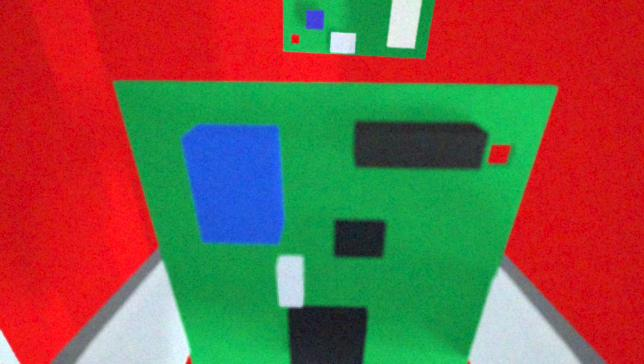

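>>> move(
  target={"side":"right","x":0.37,"y":0.03,"z":1.04,"quat_wxyz":[1,0,0,0]},
  min_time_s=2,
  cameras=[],
)

>>> move(
  joints={"torso_yaw_rad":0.3},
  min_time_s=1.5,
  cameras=[],
)

>>> move(
  target={"side":"right","x":0.4,"y":0.066,"z":0.99,"quat_wxyz":[1,0,0,0]},
  min_time_s=2,
  cameras=["head_camera"],
)

Scene clock: 1165.27 s.
Joint torques (N m): left_arm=[-11.27 14.21 10.73 -0.28 1.03 -0.19 0.45] | right_arm=[-21.56 -7.06 -9.77 -1.92 -0.28 0.08 -0.08]
External joint torques (N m): left_arm=[0.73 -1.08 0.3 0.22 0.08 0.03 0.45] | right_arm=[3.31 -0.17 -0.57 -0.14 -0.52 0.08 -0.08]
Motor temperatures (°C): left_arm=[29 32 30 32 37 33 40] | right_arm=[36 34 29 31 45 35 35]
Wrist force (N): left_arm=[-0.9 2.9 -8.6] | right_arm=[2.3 10.8 -13.5]
Wrist torque (N m): left_arm=[-0.20 -0.35 -0.16] | right_arm=[-0.07 0.83 0.54]
Wrist force, peak (N): left_arm=[-0.6 3.0 -8.8] | right_arm=[2.2 10.9 -14.0]
move: done
base_odometry: x=+2.292 y=+0.609 heading=+0.552
lidar_m: 0.90 0.32 0.33 0.80 3.38 4.33 4.15 2.01 1.39 1.31 0.93 0.95
base_status: not commanded
joint_positions: torso_squat_rad=+0.400 torso_shift_rad=+0.000 torso_pitch_rad=+0.520 torso_yaw_rad=+0.000 left_shoulder_pitch_rad=-0.936 left_shoulder_roll_rad=+1.546 left_shoulder_yaw_rad=-0.434 left_elbow_rad=-1.766 left_forearm_roll_rad=+2.017 left_wrist_pitch_rad=+1.419 left_hand_roll_rad=+0.507 left_gripper_m=+0.100 right_shoulder_pitch_rad=-1.962 right_shoulder_roll_rad=-0.488 right_shoulder_yaw_rad=+1.052 right_elbow_rad=-1.184 right_forearm_roll_rad=-1.396 right_wrist_pitch_rad=+1.713 right_hand_roll_rad=-1.159 right_gripper_m=+0.070 head_pan_rad=+0.000 head_tilt_rad=+0.750
joint_status: all done
wheel_motors_off: 0
motor_effort: left_wheel=+0(2) right_wheel=-2(5)
contact_limits: right_gripper_m 560 mA
chest: x=-0.0743 y=-0.0007 z=+1.1938 quat_wxyz=(+0.966, +0.000, +0.257, +0.000) (m; base frame)
left_hand: x=+0.2854 y=+0.2647 z=+1.0323 quat_wxyz=(+0.967, -0.239, +0.080, +0.021) (m; base frame)
right_hand: x=+0.3700 y=+0.0301 z=+1.0403 quat_wxyz=(+1.000, +0.000, +0.000, +0.000) (m; base frame)
right_hand_status: reached (checked arc, planned for 2.0 s): 0 mm and 0.0 deg off.
pictures: none
No camera images: "cameras" was empty.

Scene clock: 1167.07 s.
Joint torques (N m): left_arm=[-10.26 15.41 10.6 0.9 0.84 -0.13 0.49] | right_arm=[-22.52 -3.32 -9.61 -2.16 -0.37 -0.33 -0.16]
External joint torques (N m): left_arm=[1 -0.83 0.28 0.12 0.14 0.01 0.49] | right_arm=[3.22 0.21 -0.5 0.2 -0.51 -0.03 -0.16]
Motor temperatures (°C): left_arm=[29 32 30 32 37 33 40] | right_arm=[36 34 29 31 45 35 35]
Wrist force (N): left_arm=[-1.0 2.1 -8.8] | right_arm=[1.9 9.6 -13.8]
Wrist torque (N m): left_arm=[-0.18 -0.36 -0.14] | right_arm=[0.03 0.82 0.51]
Wrist force, peak (N): left_arm=[-0.9 2.2 -9.1] | right_arm=[2.1 10.7 -13.9]
move: done
base_odometry: x=+2.292 y=+0.609 heading=+0.552
lidar_m: 0.90 0.31 0.34 0.80 3.38 4.34 4.15 2.01 1.38 1.31 0.93 0.94
base_status: not commanded
joint_positions: torso_squat_rad=+0.400 torso_shift_rad=+0.000 torso_pitch_rad=+0.520 torso_yaw_rad=+0.300 left_shoulder_pitch_rad=-0.936 left_shoulder_roll_rad=+1.546 left_shoulder_yaw_rad=-0.434 left_elbow_rad=-1.766 left_forearm_roll_rad=+2.017 left_wrist_pitch_rad=+1.419 left_hand_roll_rad=+0.507 left_gripper_m=+0.100 right_shoulder_pitch_rad=-1.962 right_shoulder_roll_rad=-0.488 right_shoulder_yaw_rad=+1.052 right_elbow_rad=-1.184 right_forearm_roll_rad=-1.396 right_wrist_pitch_rad=+1.713 right_hand_roll_rad=-1.159 right_gripper_m=+0.070 head_pan_rad=+0.000 head_tilt_rad=+0.750
joint_status: all done
wheel_motors_off: 0
motor_effort: left_wheel=+1(2) right_wheel=-1(4)
contact_limits: right_gripper_m 560 mA
chest: x=-0.0743 y=-0.0007 z=+1.1938 quat_wxyz=(+0.956, +0.039, +0.254, +0.144) (m; base frame)
left_hand: x=+0.2021 y=+0.3689 z=+1.0800 quat_wxyz=(+0.972, -0.175, +0.046, +0.152) (m; base frame)
right_hand: x=+0.3442 y=+0.1653 z=+1.0552 quat_wxyz=(+0.989, +0.074, +0.000, +0.130) (m; base frame)
pictures: none
No camera images: "cameras" was empty.

Scene clock: 1169.40 s.
Joint torques (N m): left_arm=[-10.36 15.28 10.75 0.93 0.89 -0.13 0.41] | right_arm=[-22.4 -5.17 -7.78 -2.49 0.36 0.22 -0.29]
External joint torques (N m): left_arm=[0.9 -0.96 0.43 0.15 0.18 0.01 0.41] | right_arm=[3.31 -1.13 1.55 -0.17 0.13 0.22 -0.29]
Motor temperatures (°C): left_arm=[29 32 30 32 37 33 40] | right_arm=[36 34 29 31 45 35 35]
Wrist force (N): left_arm=[-0.8 2.1 -8.9] | right_arm=[1.9 10.6 -13.6]
Wrist torque (N m): left_arm=[-0.17 -0.34 -0.14] | right_arm=[-0.04 0.78 0.52]
Wrist force, peak (N): left_arm=[-1.0 2.2 -9.3] | right_arm=[2.2 10.5 -14.1]
move: done
base_odometry: x=+2.292 y=+0.609 heading=+0.552
lidar_m: 0.90 0.31 0.33 0.79 3.38 4.32 4.15 2.00 1.39 1.31 0.92 0.96
base_status: not commanded
joint_positions: torso_squat_rad=+0.400 torso_shift_rad=+0.000 torso_pitch_rad=+0.520 torso_yaw_rad=+0.300 left_shoulder_pitch_rad=-0.936 left_shoulder_roll_rad=+1.546 left_shoulder_yaw_rad=-0.434 left_elbow_rad=-1.766 left_forearm_roll_rad=+2.017 left_wrist_pitch_rad=+1.419 left_hand_roll_rad=+0.507 left_gripper_m=+0.100 right_shoulder_pitch_rad=-1.830 right_shoulder_roll_rad=-0.687 right_shoulder_yaw_rad=+1.119 right_elbow_rad=-1.243 right_forearm_roll_rad=-1.335 right_wrist_pitch_rad=+1.718 right_hand_roll_rad=-1.258 right_gripper_m=+0.070 head_pan_rad=+0.000 head_tilt_rad=+0.750
joint_status: all done
wheel_motors_off: 0
motor_effort: left_wheel=+1(2) right_wheel=-2(4)
contact_limits: right_gripper_m 560 mA
chest: x=-0.0743 y=-0.0007 z=+1.1938 quat_wxyz=(+0.956, +0.039, +0.254, +0.144) (m; base frame)
left_hand: x=+0.2021 y=+0.3689 z=+1.0800 quat_wxyz=(+0.972, -0.175, +0.046, +0.152) (m; base frame)
right_hand: x=+0.4000 y=+0.0662 z=+0.9905 quat_wxyz=(+1.000, +0.000, +0.000, +0.000) (m; base frame)
right_hand_status: reached (checked arc, planned for 2.0 s): 1 mm and 0.1 deg off.
pictures: head_camera
camera_calibration:
head_camera: T_world_to_cam=[[0.297278, -0.947374, -0.118778, 0.152032], [-0.903782, -0.239093, -0.354983, 0.581091], [0.307902, 0.212878, -0.927297, 1.18278], [0, 0, 0, 1]] pos_world=[0.115804, 0.0311785, 1.32112]

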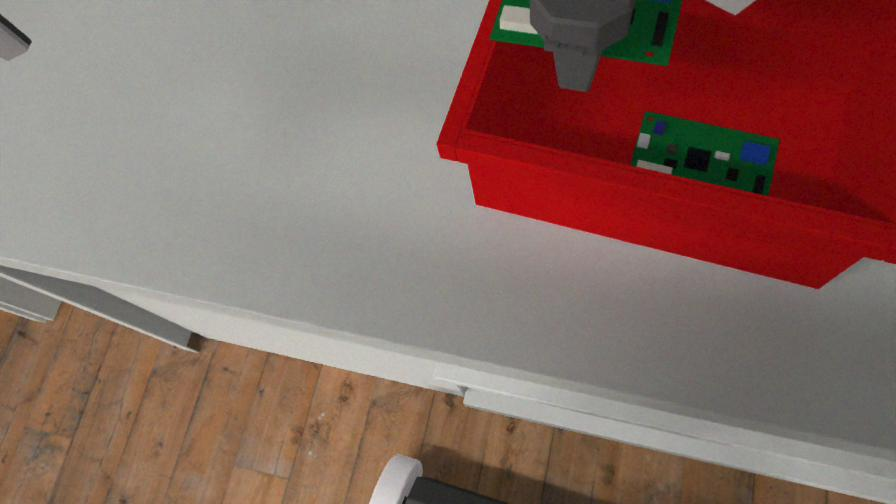

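>>> move(
  target={"side":"right","x":0.41,"y":0.066,"z":0.94,"quat_wxyz":[0.9998,0,0,-0.02]},
  min_time_s=1.5,
  cameras=[],
)

>>> move(
  target={"side":"right","x":0.412,"y":0.066,"z":0.9,"quat_wxyz":[0.9998,0,0,-0.02]},
  min_time_s=2,
  cameras=["head_camera","right_wrist_camera"],
)

Scene clock: 1177.87 s.
Joint torques (N m): left_arm=[-10.43 15.33 10.72 0.95 0.84 -0.17 0.43] | right_arm=[-22.61 -1.64 -7.41 -1.39 0.33 -0.24 0.27]
External joint torques (N m): left_arm=[0.82 -0.91 0.4 0.17 0.13 -0.03 0.43] | right_arm=[3.29 2.35 1.48 1.27 0.09 -0.24 0.27]
Motor temperatures (°C): left_arm=[29 32 30 32 37 33 40] | right_arm=[36 34 29 31 45 35 35]
Wrist force (N): left_arm=[-0.9 2.4 -8.8] | right_arm=[2.1 10.6 -13.4]
Wrist torque (N m): left_arm=[-0.21 -0.34 -0.14] | right_arm=[-0.02 0.81 0.50]
Wrist force, peak (N): left_arm=[-1.0 2.3 -9.4] | right_arm=[2.2 10.9 -14.0]
move: done
base_odometry: x=+2.292 y=+0.609 heading=+0.552
lidar_m: 0.90 0.30 0.34 0.80 3.38 4.32 4.16 2.00 1.38 1.31 0.93 0.95
base_status: not commanded
joint_positions: torso_squat_rad=+0.400 torso_shift_rad=+0.000 torso_pitch_rad=+0.520 torso_yaw_rad=+0.300 left_shoulder_pitch_rad=-0.936 left_shoulder_roll_rad=+1.546 left_shoulder_yaw_rad=-0.434 left_elbow_rad=-1.766 left_forearm_roll_rad=+2.017 left_wrist_pitch_rad=+1.419 left_hand_roll_rad=+0.507 left_gripper_m=+0.100 right_shoulder_pitch_rad=-1.758 right_shoulder_roll_rad=-0.653 right_shoulder_yaw_rad=+1.156 right_elbow_rad=-1.154 right_forearm_roll_rad=-1.278 right_wrist_pitch_rad=+1.614 right_hand_roll_rad=-1.236 right_gripper_m=+0.070 head_pan_rad=+0.000 head_tilt_rad=+0.750
joint_status: all done
wheel_motors_off: 0
motor_effort: left_wheel=-1(1) right_wheel=-3(4)
contact_limits: right_gripper_m 560 mA
chest: x=-0.0743 y=-0.0007 z=+1.1938 quat_wxyz=(+0.956, +0.039, +0.254, +0.144) (m; base frame)
left_hand: x=+0.2021 y=+0.3689 z=+1.0800 quat_wxyz=(+0.972, -0.175, +0.046, +0.152) (m; base frame)
right_hand: x=+0.4100 y=+0.0657 z=+0.9406 quat_wxyz=(+1.000, +0.001, -0.001, -0.020) (m; base frame)
right_hand_status: reached (checked arc, planned for 1.5 s): 1 mm and 0.1 deg off.
pictures: none
No camera images: "cameras" was empty.

Scene clock: 1180.20 s.
Joint torques (N m): left_arm=[-10.24 15.48 10.53 0.9 0.87 -0.12 0.41] | right_arm=[-22.02 -1.43 -6.75 -1.54 0.32 -0.36 0.3]
External joint torques (N m): left_arm=[1.01 -0.77 0.21 0.12 0.16 0.02 0.41] | right_arm=[3.85 2.4 1.67 1.31 0.08 -0.35 0.3]
Motor temperatures (°C): left_arm=[29 32 30 32 37 33 40] | right_arm=[36 34 29 31 45 35 35]
Wrist force (N): left_arm=[-0.8 2.1 -8.7] | right_arm=[2.3 10.8 -13.6]
Wrist torque (N m): left_arm=[-0.17 -0.34 -0.15] | right_arm=[-0.06 0.84 0.50]
Wrist force, peak (N): left_arm=[-0.9 2.2 -9.2] | right_arm=[2.2 10.9 -13.9]
move: done
base_odometry: x=+2.292 y=+0.609 heading=+0.552
lidar_m: 0.90 0.31 0.34 0.80 3.37 4.33 4.16 2.00 1.39 1.31 0.93 0.96
base_status: not commanded
joint_positions: torso_squat_rad=+0.400 torso_shift_rad=+0.000 torso_pitch_rad=+0.520 torso_yaw_rad=+0.300 left_shoulder_pitch_rad=-0.936 left_shoulder_roll_rad=+1.546 left_shoulder_yaw_rad=-0.434 left_elbow_rad=-1.766 left_forearm_roll_rad=+2.017 left_wrist_pitch_rad=+1.419 left_hand_roll_rad=+0.507 left_gripper_m=+0.100 right_shoulder_pitch_rad=-1.701 right_shoulder_roll_rad=-0.617 right_shoulder_yaw_rad=+1.184 right_elbow_rad=-1.079 right_forearm_roll_rad=-1.241 right_wrist_pitch_rad=+1.531 right_hand_roll_rad=-1.197 right_gripper_m=+0.070 head_pan_rad=+0.000 head_tilt_rad=+0.750
joint_status: all done
wheel_motors_off: 0
motor_effort: left_wheel=+0(2) right_wheel=-1(4)
contact_limits: right_gripper_m 560 mA
chest: x=-0.0743 y=-0.0007 z=+1.1938 quat_wxyz=(+0.956, +0.039, +0.254, +0.144) (m; base frame)
left_hand: x=+0.2021 y=+0.3689 z=+1.0800 quat_wxyz=(+0.972, -0.175, +0.046, +0.152) (m; base frame)
right_hand: x=+0.4122 y=+0.0659 z=+0.9005 quat_wxyz=(+1.000, +0.001, -0.001, -0.020) (m; base frame)
right_hand_status: reached (checked arc, planned for 2.0 s): 1 mm and 0.1 deg off.
pictures: head_camera, right_wrist_camera
camera_calibration:
head_camera: T_world_to_cam=[[0.297278, -0.947374, -0.118778, 0.152032], [-0.903782, -0.239093, -0.354983, 0.581091], [0.307902, 0.212878, -0.927297, 1.18278], [0, 0, 0, 1]] pos_world=[0.115804, 0.0311787, 1.32112]
right_wrist_camera: T_world_to_cam=[[-0.997985, 0.0606854, -0.0185046, 0.426463], [0.0461313, 0.894337, 0.44501, -0.445461], [0.0435549, 0.443259, -0.895335, 0.830838], [0, 0, 0, 1]] pos_world=[0.409967, 0.00423575, 0.950004]

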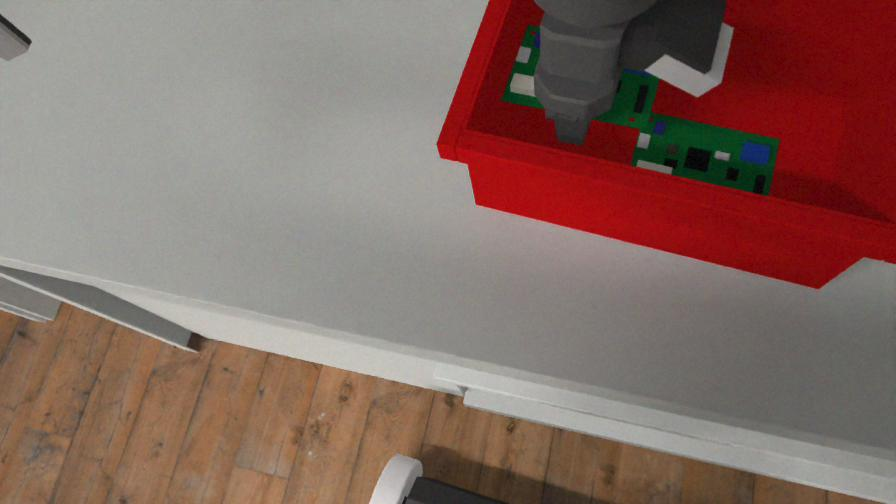

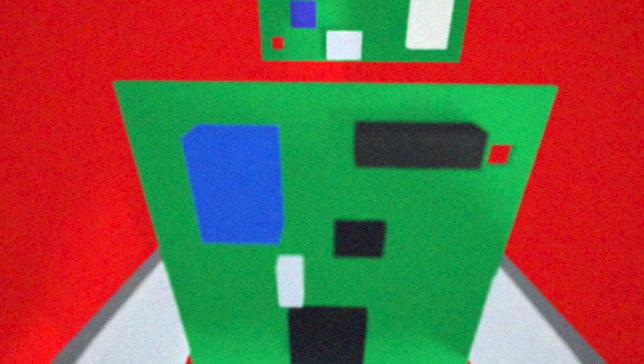

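>>> move(
  target={"side":"right","x":0.412,"y":0.066,"z":0.88,"quat_wxyz":[0.9998,0,0,-0.02]},
  min_time_s=1.5,
  cameras=[],
)

>>> move(
  target={"side":"right","x":0.412,"y":0.066,"z":0.867,"quat_wxyz":[0.9998,0,0,-0.02]},
  min_time_s=1.5,
  cameras=["head_camera","right_wrist_camera"],
)

Scene clock: 1190.03 s.
Joint torques (N m): left_arm=[-10.14 15.26 10.63 0.94 0.79 -0.11 0.51] | right_arm=[-22.12 -1.42 -6.67 -1.63 0.43 -0.25 0.29]
External joint torques (N m): left_arm=[1.11 -0.98 0.31 0.17 0.09 0.03 0.51] | right_arm=[3.7 2.28 1.43 1.29 0.19 -0.25 0.29]
Motor temperatures (°C): left_arm=[29 32 30 32 37 33 40] | right_arm=[36 34 29 31 45 35 35]
Wrist force (N): left_arm=[-1.1 2.2 -8.9] | right_arm=[2.3 10.8 -13.2]
Wrist torque (N m): left_arm=[-0.19 -0.36 -0.15] | right_arm=[-0.08 0.85 0.52]
Wrist force, peak (N): left_arm=[-0.9 2.4 -9.3] | right_arm=[2.3 11.3 -13.8]
move: done
base_odometry: x=+2.292 y=+0.609 heading=+0.552
lidar_m: 0.89 0.31 0.34 0.80 3.38 4.33 4.15 2.01 1.39 1.30 0.92 0.95
base_status: not commanded
joint_positions: torso_squat_rad=+0.400 torso_shift_rad=+0.000 torso_pitch_rad=+0.520 torso_yaw_rad=+0.300 left_shoulder_pitch_rad=-0.936 left_shoulder_roll_rad=+1.546 left_shoulder_yaw_rad=-0.434 left_elbow_rad=-1.766 left_forearm_roll_rad=+2.017 left_wrist_pitch_rad=+1.419 left_hand_roll_rad=+0.507 left_gripper_m=+0.100 right_shoulder_pitch_rad=-1.674 right_shoulder_roll_rad=-0.594 right_shoulder_yaw_rad=+1.197 right_elbow_rad=-1.034 right_forearm_roll_rad=-1.224 right_wrist_pitch_rad=+1.489 right_hand_roll_rad=-1.176 right_gripper_m=+0.070 head_pan_rad=+0.000 head_tilt_rad=+0.750
joint_status: all done
wheel_motors_off: 0
motor_effort: left_wheel=+1(2) right_wheel=-3(4)
contact_limits: right_gripper_m 560 mA
chest: x=-0.0743 y=-0.0007 z=+1.1938 quat_wxyz=(+0.956, +0.039, +0.254, +0.144) (m; base frame)
left_hand: x=+0.2021 y=+0.3689 z=+1.0800 quat_wxyz=(+0.972, -0.175, +0.046, +0.152) (m; base frame)
right_hand: x=+0.4123 y=+0.0660 z=+0.8805 quat_wxyz=(+1.000, +0.000, +0.000, -0.020) (m; base frame)
right_hand_status: reached (checked arc, planned for 1.5 s): 1 mm and 0.1 deg off.
pictures: none
No camera images: "cameras" was empty.

Scene clock: 1191.87 s.
Joint torques (N m): left_arm=[-10.47 15.47 10.54 0.9 0.84 -0.17 0.41] | right_arm=[-22 -1.21 -6.2 -1.69 0.42 -0.28 0.42]
External joint torques (N m): left_arm=[0.78 -0.78 0.22 0.12 0.13 -0.03 0.41] | right_arm=[3.75 2.42 1.71 1.26 0.19 -0.28 0.42]
Motor temperatures (°C): left_arm=[29 32 30 32 37 33 40] | right_arm=[36 34 29 31 45 35 35]
Wrist force (N): left_arm=[-0.9 2.4 -9.1] | right_arm=[2.3 10.7 -13.8]
Wrist torque (N m): left_arm=[-0.20 -0.36 -0.14] | right_arm=[-0.06 0.83 0.51]
Wrist force, peak (N): left_arm=[-0.9 2.1 -9.2] | right_arm=[2.0 11.1 -14.0]
move: done
base_odometry: x=+2.292 y=+0.609 heading=+0.552
lidar_m: 0.90 0.31 0.34 0.80 3.38 4.32 4.15 2.00 1.40 1.31 0.93 0.96
base_status: not commanded
joint_positions: torso_squat_rad=+0.400 torso_shift_rad=+0.000 torso_pitch_rad=+0.520 torso_yaw_rad=+0.300 left_shoulder_pitch_rad=-0.936 left_shoulder_roll_rad=+1.546 left_shoulder_yaw_rad=-0.434 left_elbow_rad=-1.766 left_forearm_roll_rad=+2.017 left_wrist_pitch_rad=+1.419 left_hand_roll_rad=+0.507 left_gripper_m=+0.100 right_shoulder_pitch_rad=-1.657 right_shoulder_roll_rad=-0.581 right_shoulder_yaw_rad=+1.205 right_elbow_rad=-1.008 right_forearm_roll_rad=-1.213 right_wrist_pitch_rad=+1.462 right_hand_roll_rad=-1.165 right_gripper_m=+0.070 head_pan_rad=+0.000 head_tilt_rad=+0.750
joint_status: all done
wheel_motors_off: 0
motor_effort: left_wheel=+1(1) right_wheel=-2(4)
contact_limits: right_gripper_m 560 mA
chest: x=-0.0743 y=-0.0007 z=+1.1938 quat_wxyz=(+0.956, +0.039, +0.254, +0.144) (m; base frame)
left_hand: x=+0.2021 y=+0.3689 z=+1.0800 quat_wxyz=(+0.972, -0.175, +0.046, +0.152) (m; base frame)
right_hand: x=+0.4119 y=+0.0656 z=+0.8679 quat_wxyz=(+1.000, +0.000, -0.001, -0.020) (m; base frame)
right_hand_status: reached (checked arc, planned for 1.5 s): 1 mm and 0.1 deg off.
pictures: head_camera, right_wrist_camera
camera_calibration:
head_camera: T_world_to_cam=[[0.297278, -0.947374, -0.118778, 0.152032], [-0.903782, -0.239093, -0.354983, 0.581091], [0.307902, 0.212878, -0.927297, 1.18278], [0, 0, 0, 1]] pos_world=[0.115804, 0.0311785, 1.32112]
right_wrist_camera: T_world_to_cam=[[-0.998009, 0.0603952, -0.0181561, 0.425358], [0.0460466, 0.894553, 0.444583, -0.430325], [0.0430923, 0.442862, -0.895554, 0.802125], [0, 0, 0, 1]] pos_world=[0.409761, 0.00402817, 0.917384]

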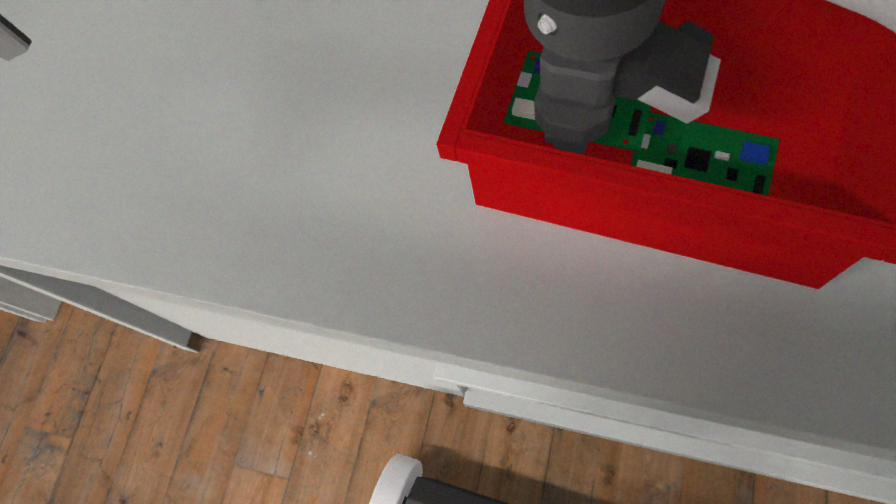

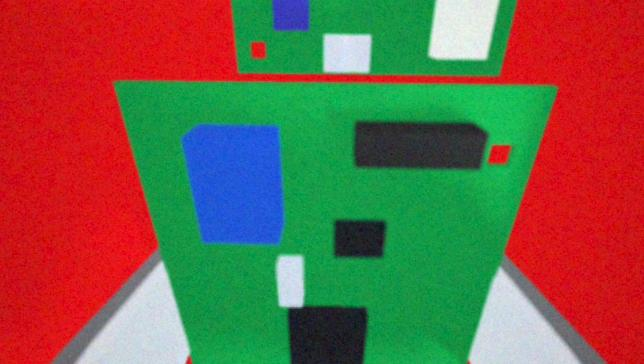

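>>> move(
  target={"side":"right","x":0.412,"y":0.068,"z":0.86,"quat_wxyz":[0.9998,0,0,-0.02]},
  min_time_s=1.5,
  cameras=[],
)

>>> move(
  target={"side":"right","x":0.412,"y":0.068,"z":0.856,"quat_wxyz":[0.9998,0,0,-0.02]},
  min_time_s=1,
  cameras=["right_wrist_camera"],
)

Scene clock: 1198.40 s.
Joint torques (N m): left_arm=[-10.45 15.21 10.65 0.88 0.86 -0.15 0.48] | right_arm=[-22.05 -0.9 -6.34 -1.74 0.37 -0.31 0.36]
External joint torques (N m): left_arm=[0.8 -1.04 0.32 0.1 0.15 -0.01 0.48] | right_arm=[3.73 2.63 1.35 1.23 0.14 -0.31 0.36]
Motor temperatures (°C): left_arm=[29 32 30 32 37 33 40] | right_arm=[36 34 29 31 45 35 35]
Wrist force (N): left_arm=[-1.2 1.9 -8.8] | right_arm=[2.3 10.9 -13.8]
Wrist torque (N m): left_arm=[-0.14 -0.37 -0.16] | right_arm=[-0.08 0.83 0.52]
Wrist force, peak (N): left_arm=[-1.1 2.3 -9.3] | right_arm=[2.1 11.1 -14.0]
move: done
base_odometry: x=+2.292 y=+0.609 heading=+0.552
lidar_m: 0.90 0.31 0.34 0.81 3.38 4.32 4.16 2.01 1.39 1.31 0.93 0.96
base_status: not commanded
joint_positions: torso_squat_rad=+0.400 torso_shift_rad=+0.000 torso_pitch_rad=+0.520 torso_yaw_rad=+0.300 left_shoulder_pitch_rad=-0.936 left_shoulder_roll_rad=+1.546 left_shoulder_yaw_rad=-0.434 left_elbow_rad=-1.766 left_forearm_roll_rad=+2.017 left_wrist_pitch_rad=+1.419 left_hand_roll_rad=+0.507 left_gripper_m=+0.100 right_shoulder_pitch_rad=-1.651 right_shoulder_roll_rad=-0.562 right_shoulder_yaw_rad=+1.210 right_elbow_rad=-0.975 right_forearm_roll_rad=-1.208 right_wrist_pitch_rad=+1.445 right_hand_roll_rad=-1.153 right_gripper_m=+0.070 head_pan_rad=+0.000 head_tilt_rad=+0.750
joint_status: all done
wheel_motors_off: 0
motor_effort: left_wheel=+0(2) right_wheel=-4(4)
contact_limits: right_gripper_m 560 mA
chest: x=-0.0743 y=-0.0007 z=+1.1938 quat_wxyz=(+0.956, +0.039, +0.254, +0.144) (m; base frame)
left_hand: x=+0.2021 y=+0.3689 z=+1.0800 quat_wxyz=(+0.972, -0.175, +0.046, +0.152) (m; base frame)
right_hand: x=+0.4121 y=+0.0678 z=+0.8607 quat_wxyz=(+1.000, +0.000, -0.001, -0.020) (m; base frame)
right_hand_status: reached (checked arc, planned for 1.5 s): 1 mm and 0.1 deg off.
pictures: none
No camera images: "cameras" was empty.

Scene clock: 1199.73 s.
Joint torques (N m): left_arm=[-10.54 15.28 10.75 0.9 0.87 -0.07 0.47] | right_arm=[-16.76 0.14 -3.47 -0.81 0.96 -1.75 0.16]
External joint torques (N m): left_arm=[0.72 -0.96 0.42 0.12 0.16 0.07 0.47] | right_arm=[9.05 3.64 4.11 2.16 0.73 -1.75 0.16]
Motor temperatures (°C): left_arm=[29 32 30 32 37 33 40] | right_arm=[36 34 29 31 45 35 35]
Wrist force (N): left_arm=[-0.9 2.1 -8.9] | right_arm=[0.3 6.6 2.9]
Wrist torque (N m): left_arm=[-0.15 -0.36 -0.16] | right_arm=[-0.21 1.57 0.68]
Wrist force, peak (N): left_arm=[-1.0 2.1 -9.2] | right_arm=[2.1 11.0 -13.8]
move: done
base_odometry: x=+2.292 y=+0.609 heading=+0.552
lidar_m: 0.90 0.31 0.34 0.80 3.38 4.33 4.16 2.01 1.39 1.31 0.93 0.96
base_status: not commanded
joint_positions: torso_squat_rad=+0.400 torso_shift_rad=+0.000 torso_pitch_rad=+0.519 torso_yaw_rad=+0.300 left_shoulder_pitch_rad=-0.936 left_shoulder_roll_rad=+1.546 left_shoulder_yaw_rad=-0.434 left_elbow_rad=-1.766 left_forearm_roll_rad=+2.017 left_wrist_pitch_rad=+1.419 left_hand_roll_rad=+0.507 left_gripper_m=+0.100 right_shoulder_pitch_rad=-1.648 right_shoulder_roll_rad=-0.555 right_shoulder_yaw_rad=+1.211 right_elbow_rad=-0.960 right_forearm_roll_rad=-1.205 right_wrist_pitch_rad=+1.436 right_hand_roll_rad=-1.145 right_gripper_m=+0.070 head_pan_rad=+0.000 head_tilt_rad=+0.750
joint_status: all done
wheel_motors_off: 0
motor_effort: left_wheel=-1(2) right_wheel=-2(4)
contact_limits: right_gripper_m 560 mA
chest: x=-0.0746 y=-0.0007 z=+1.1939 quat_wxyz=(+0.956, +0.039, +0.254, +0.144) (m; base frame)
left_hand: x=+0.2019 y=+0.3688 z=+1.0802 quat_wxyz=(+0.972, -0.175, +0.046, +0.152) (m; base frame)
right_hand: x=+0.4126 y=+0.0682 z=+0.8576 quat_wxyz=(+1.000, +0.001, -0.001, -0.020) (m; base frame)
right_hand_status: reached (checked arc, planned for 1.0 s): 2 mm and 0.2 deg off.
pictures: right_wrist_camera
camera_calibration:
right_wrist_camera: T_world_to_cam=[[-0.997972, 0.0607137, -0.0191424, 0.42654], [0.0458519, 0.89413, 0.445454, -0.42868], [0.044161, 0.443673, -0.8951, 0.790824], [0, 0, 0, 1]] pos_world=[0.410407, 0.00653208, 0.906989]

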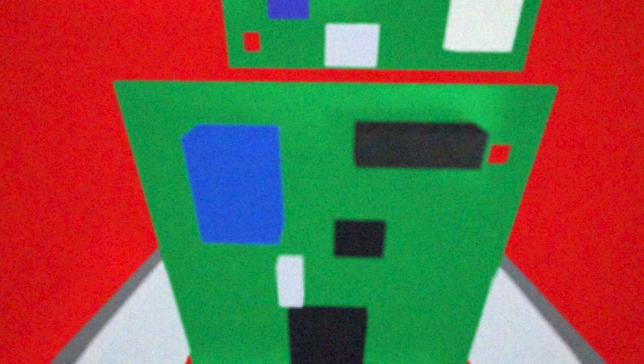

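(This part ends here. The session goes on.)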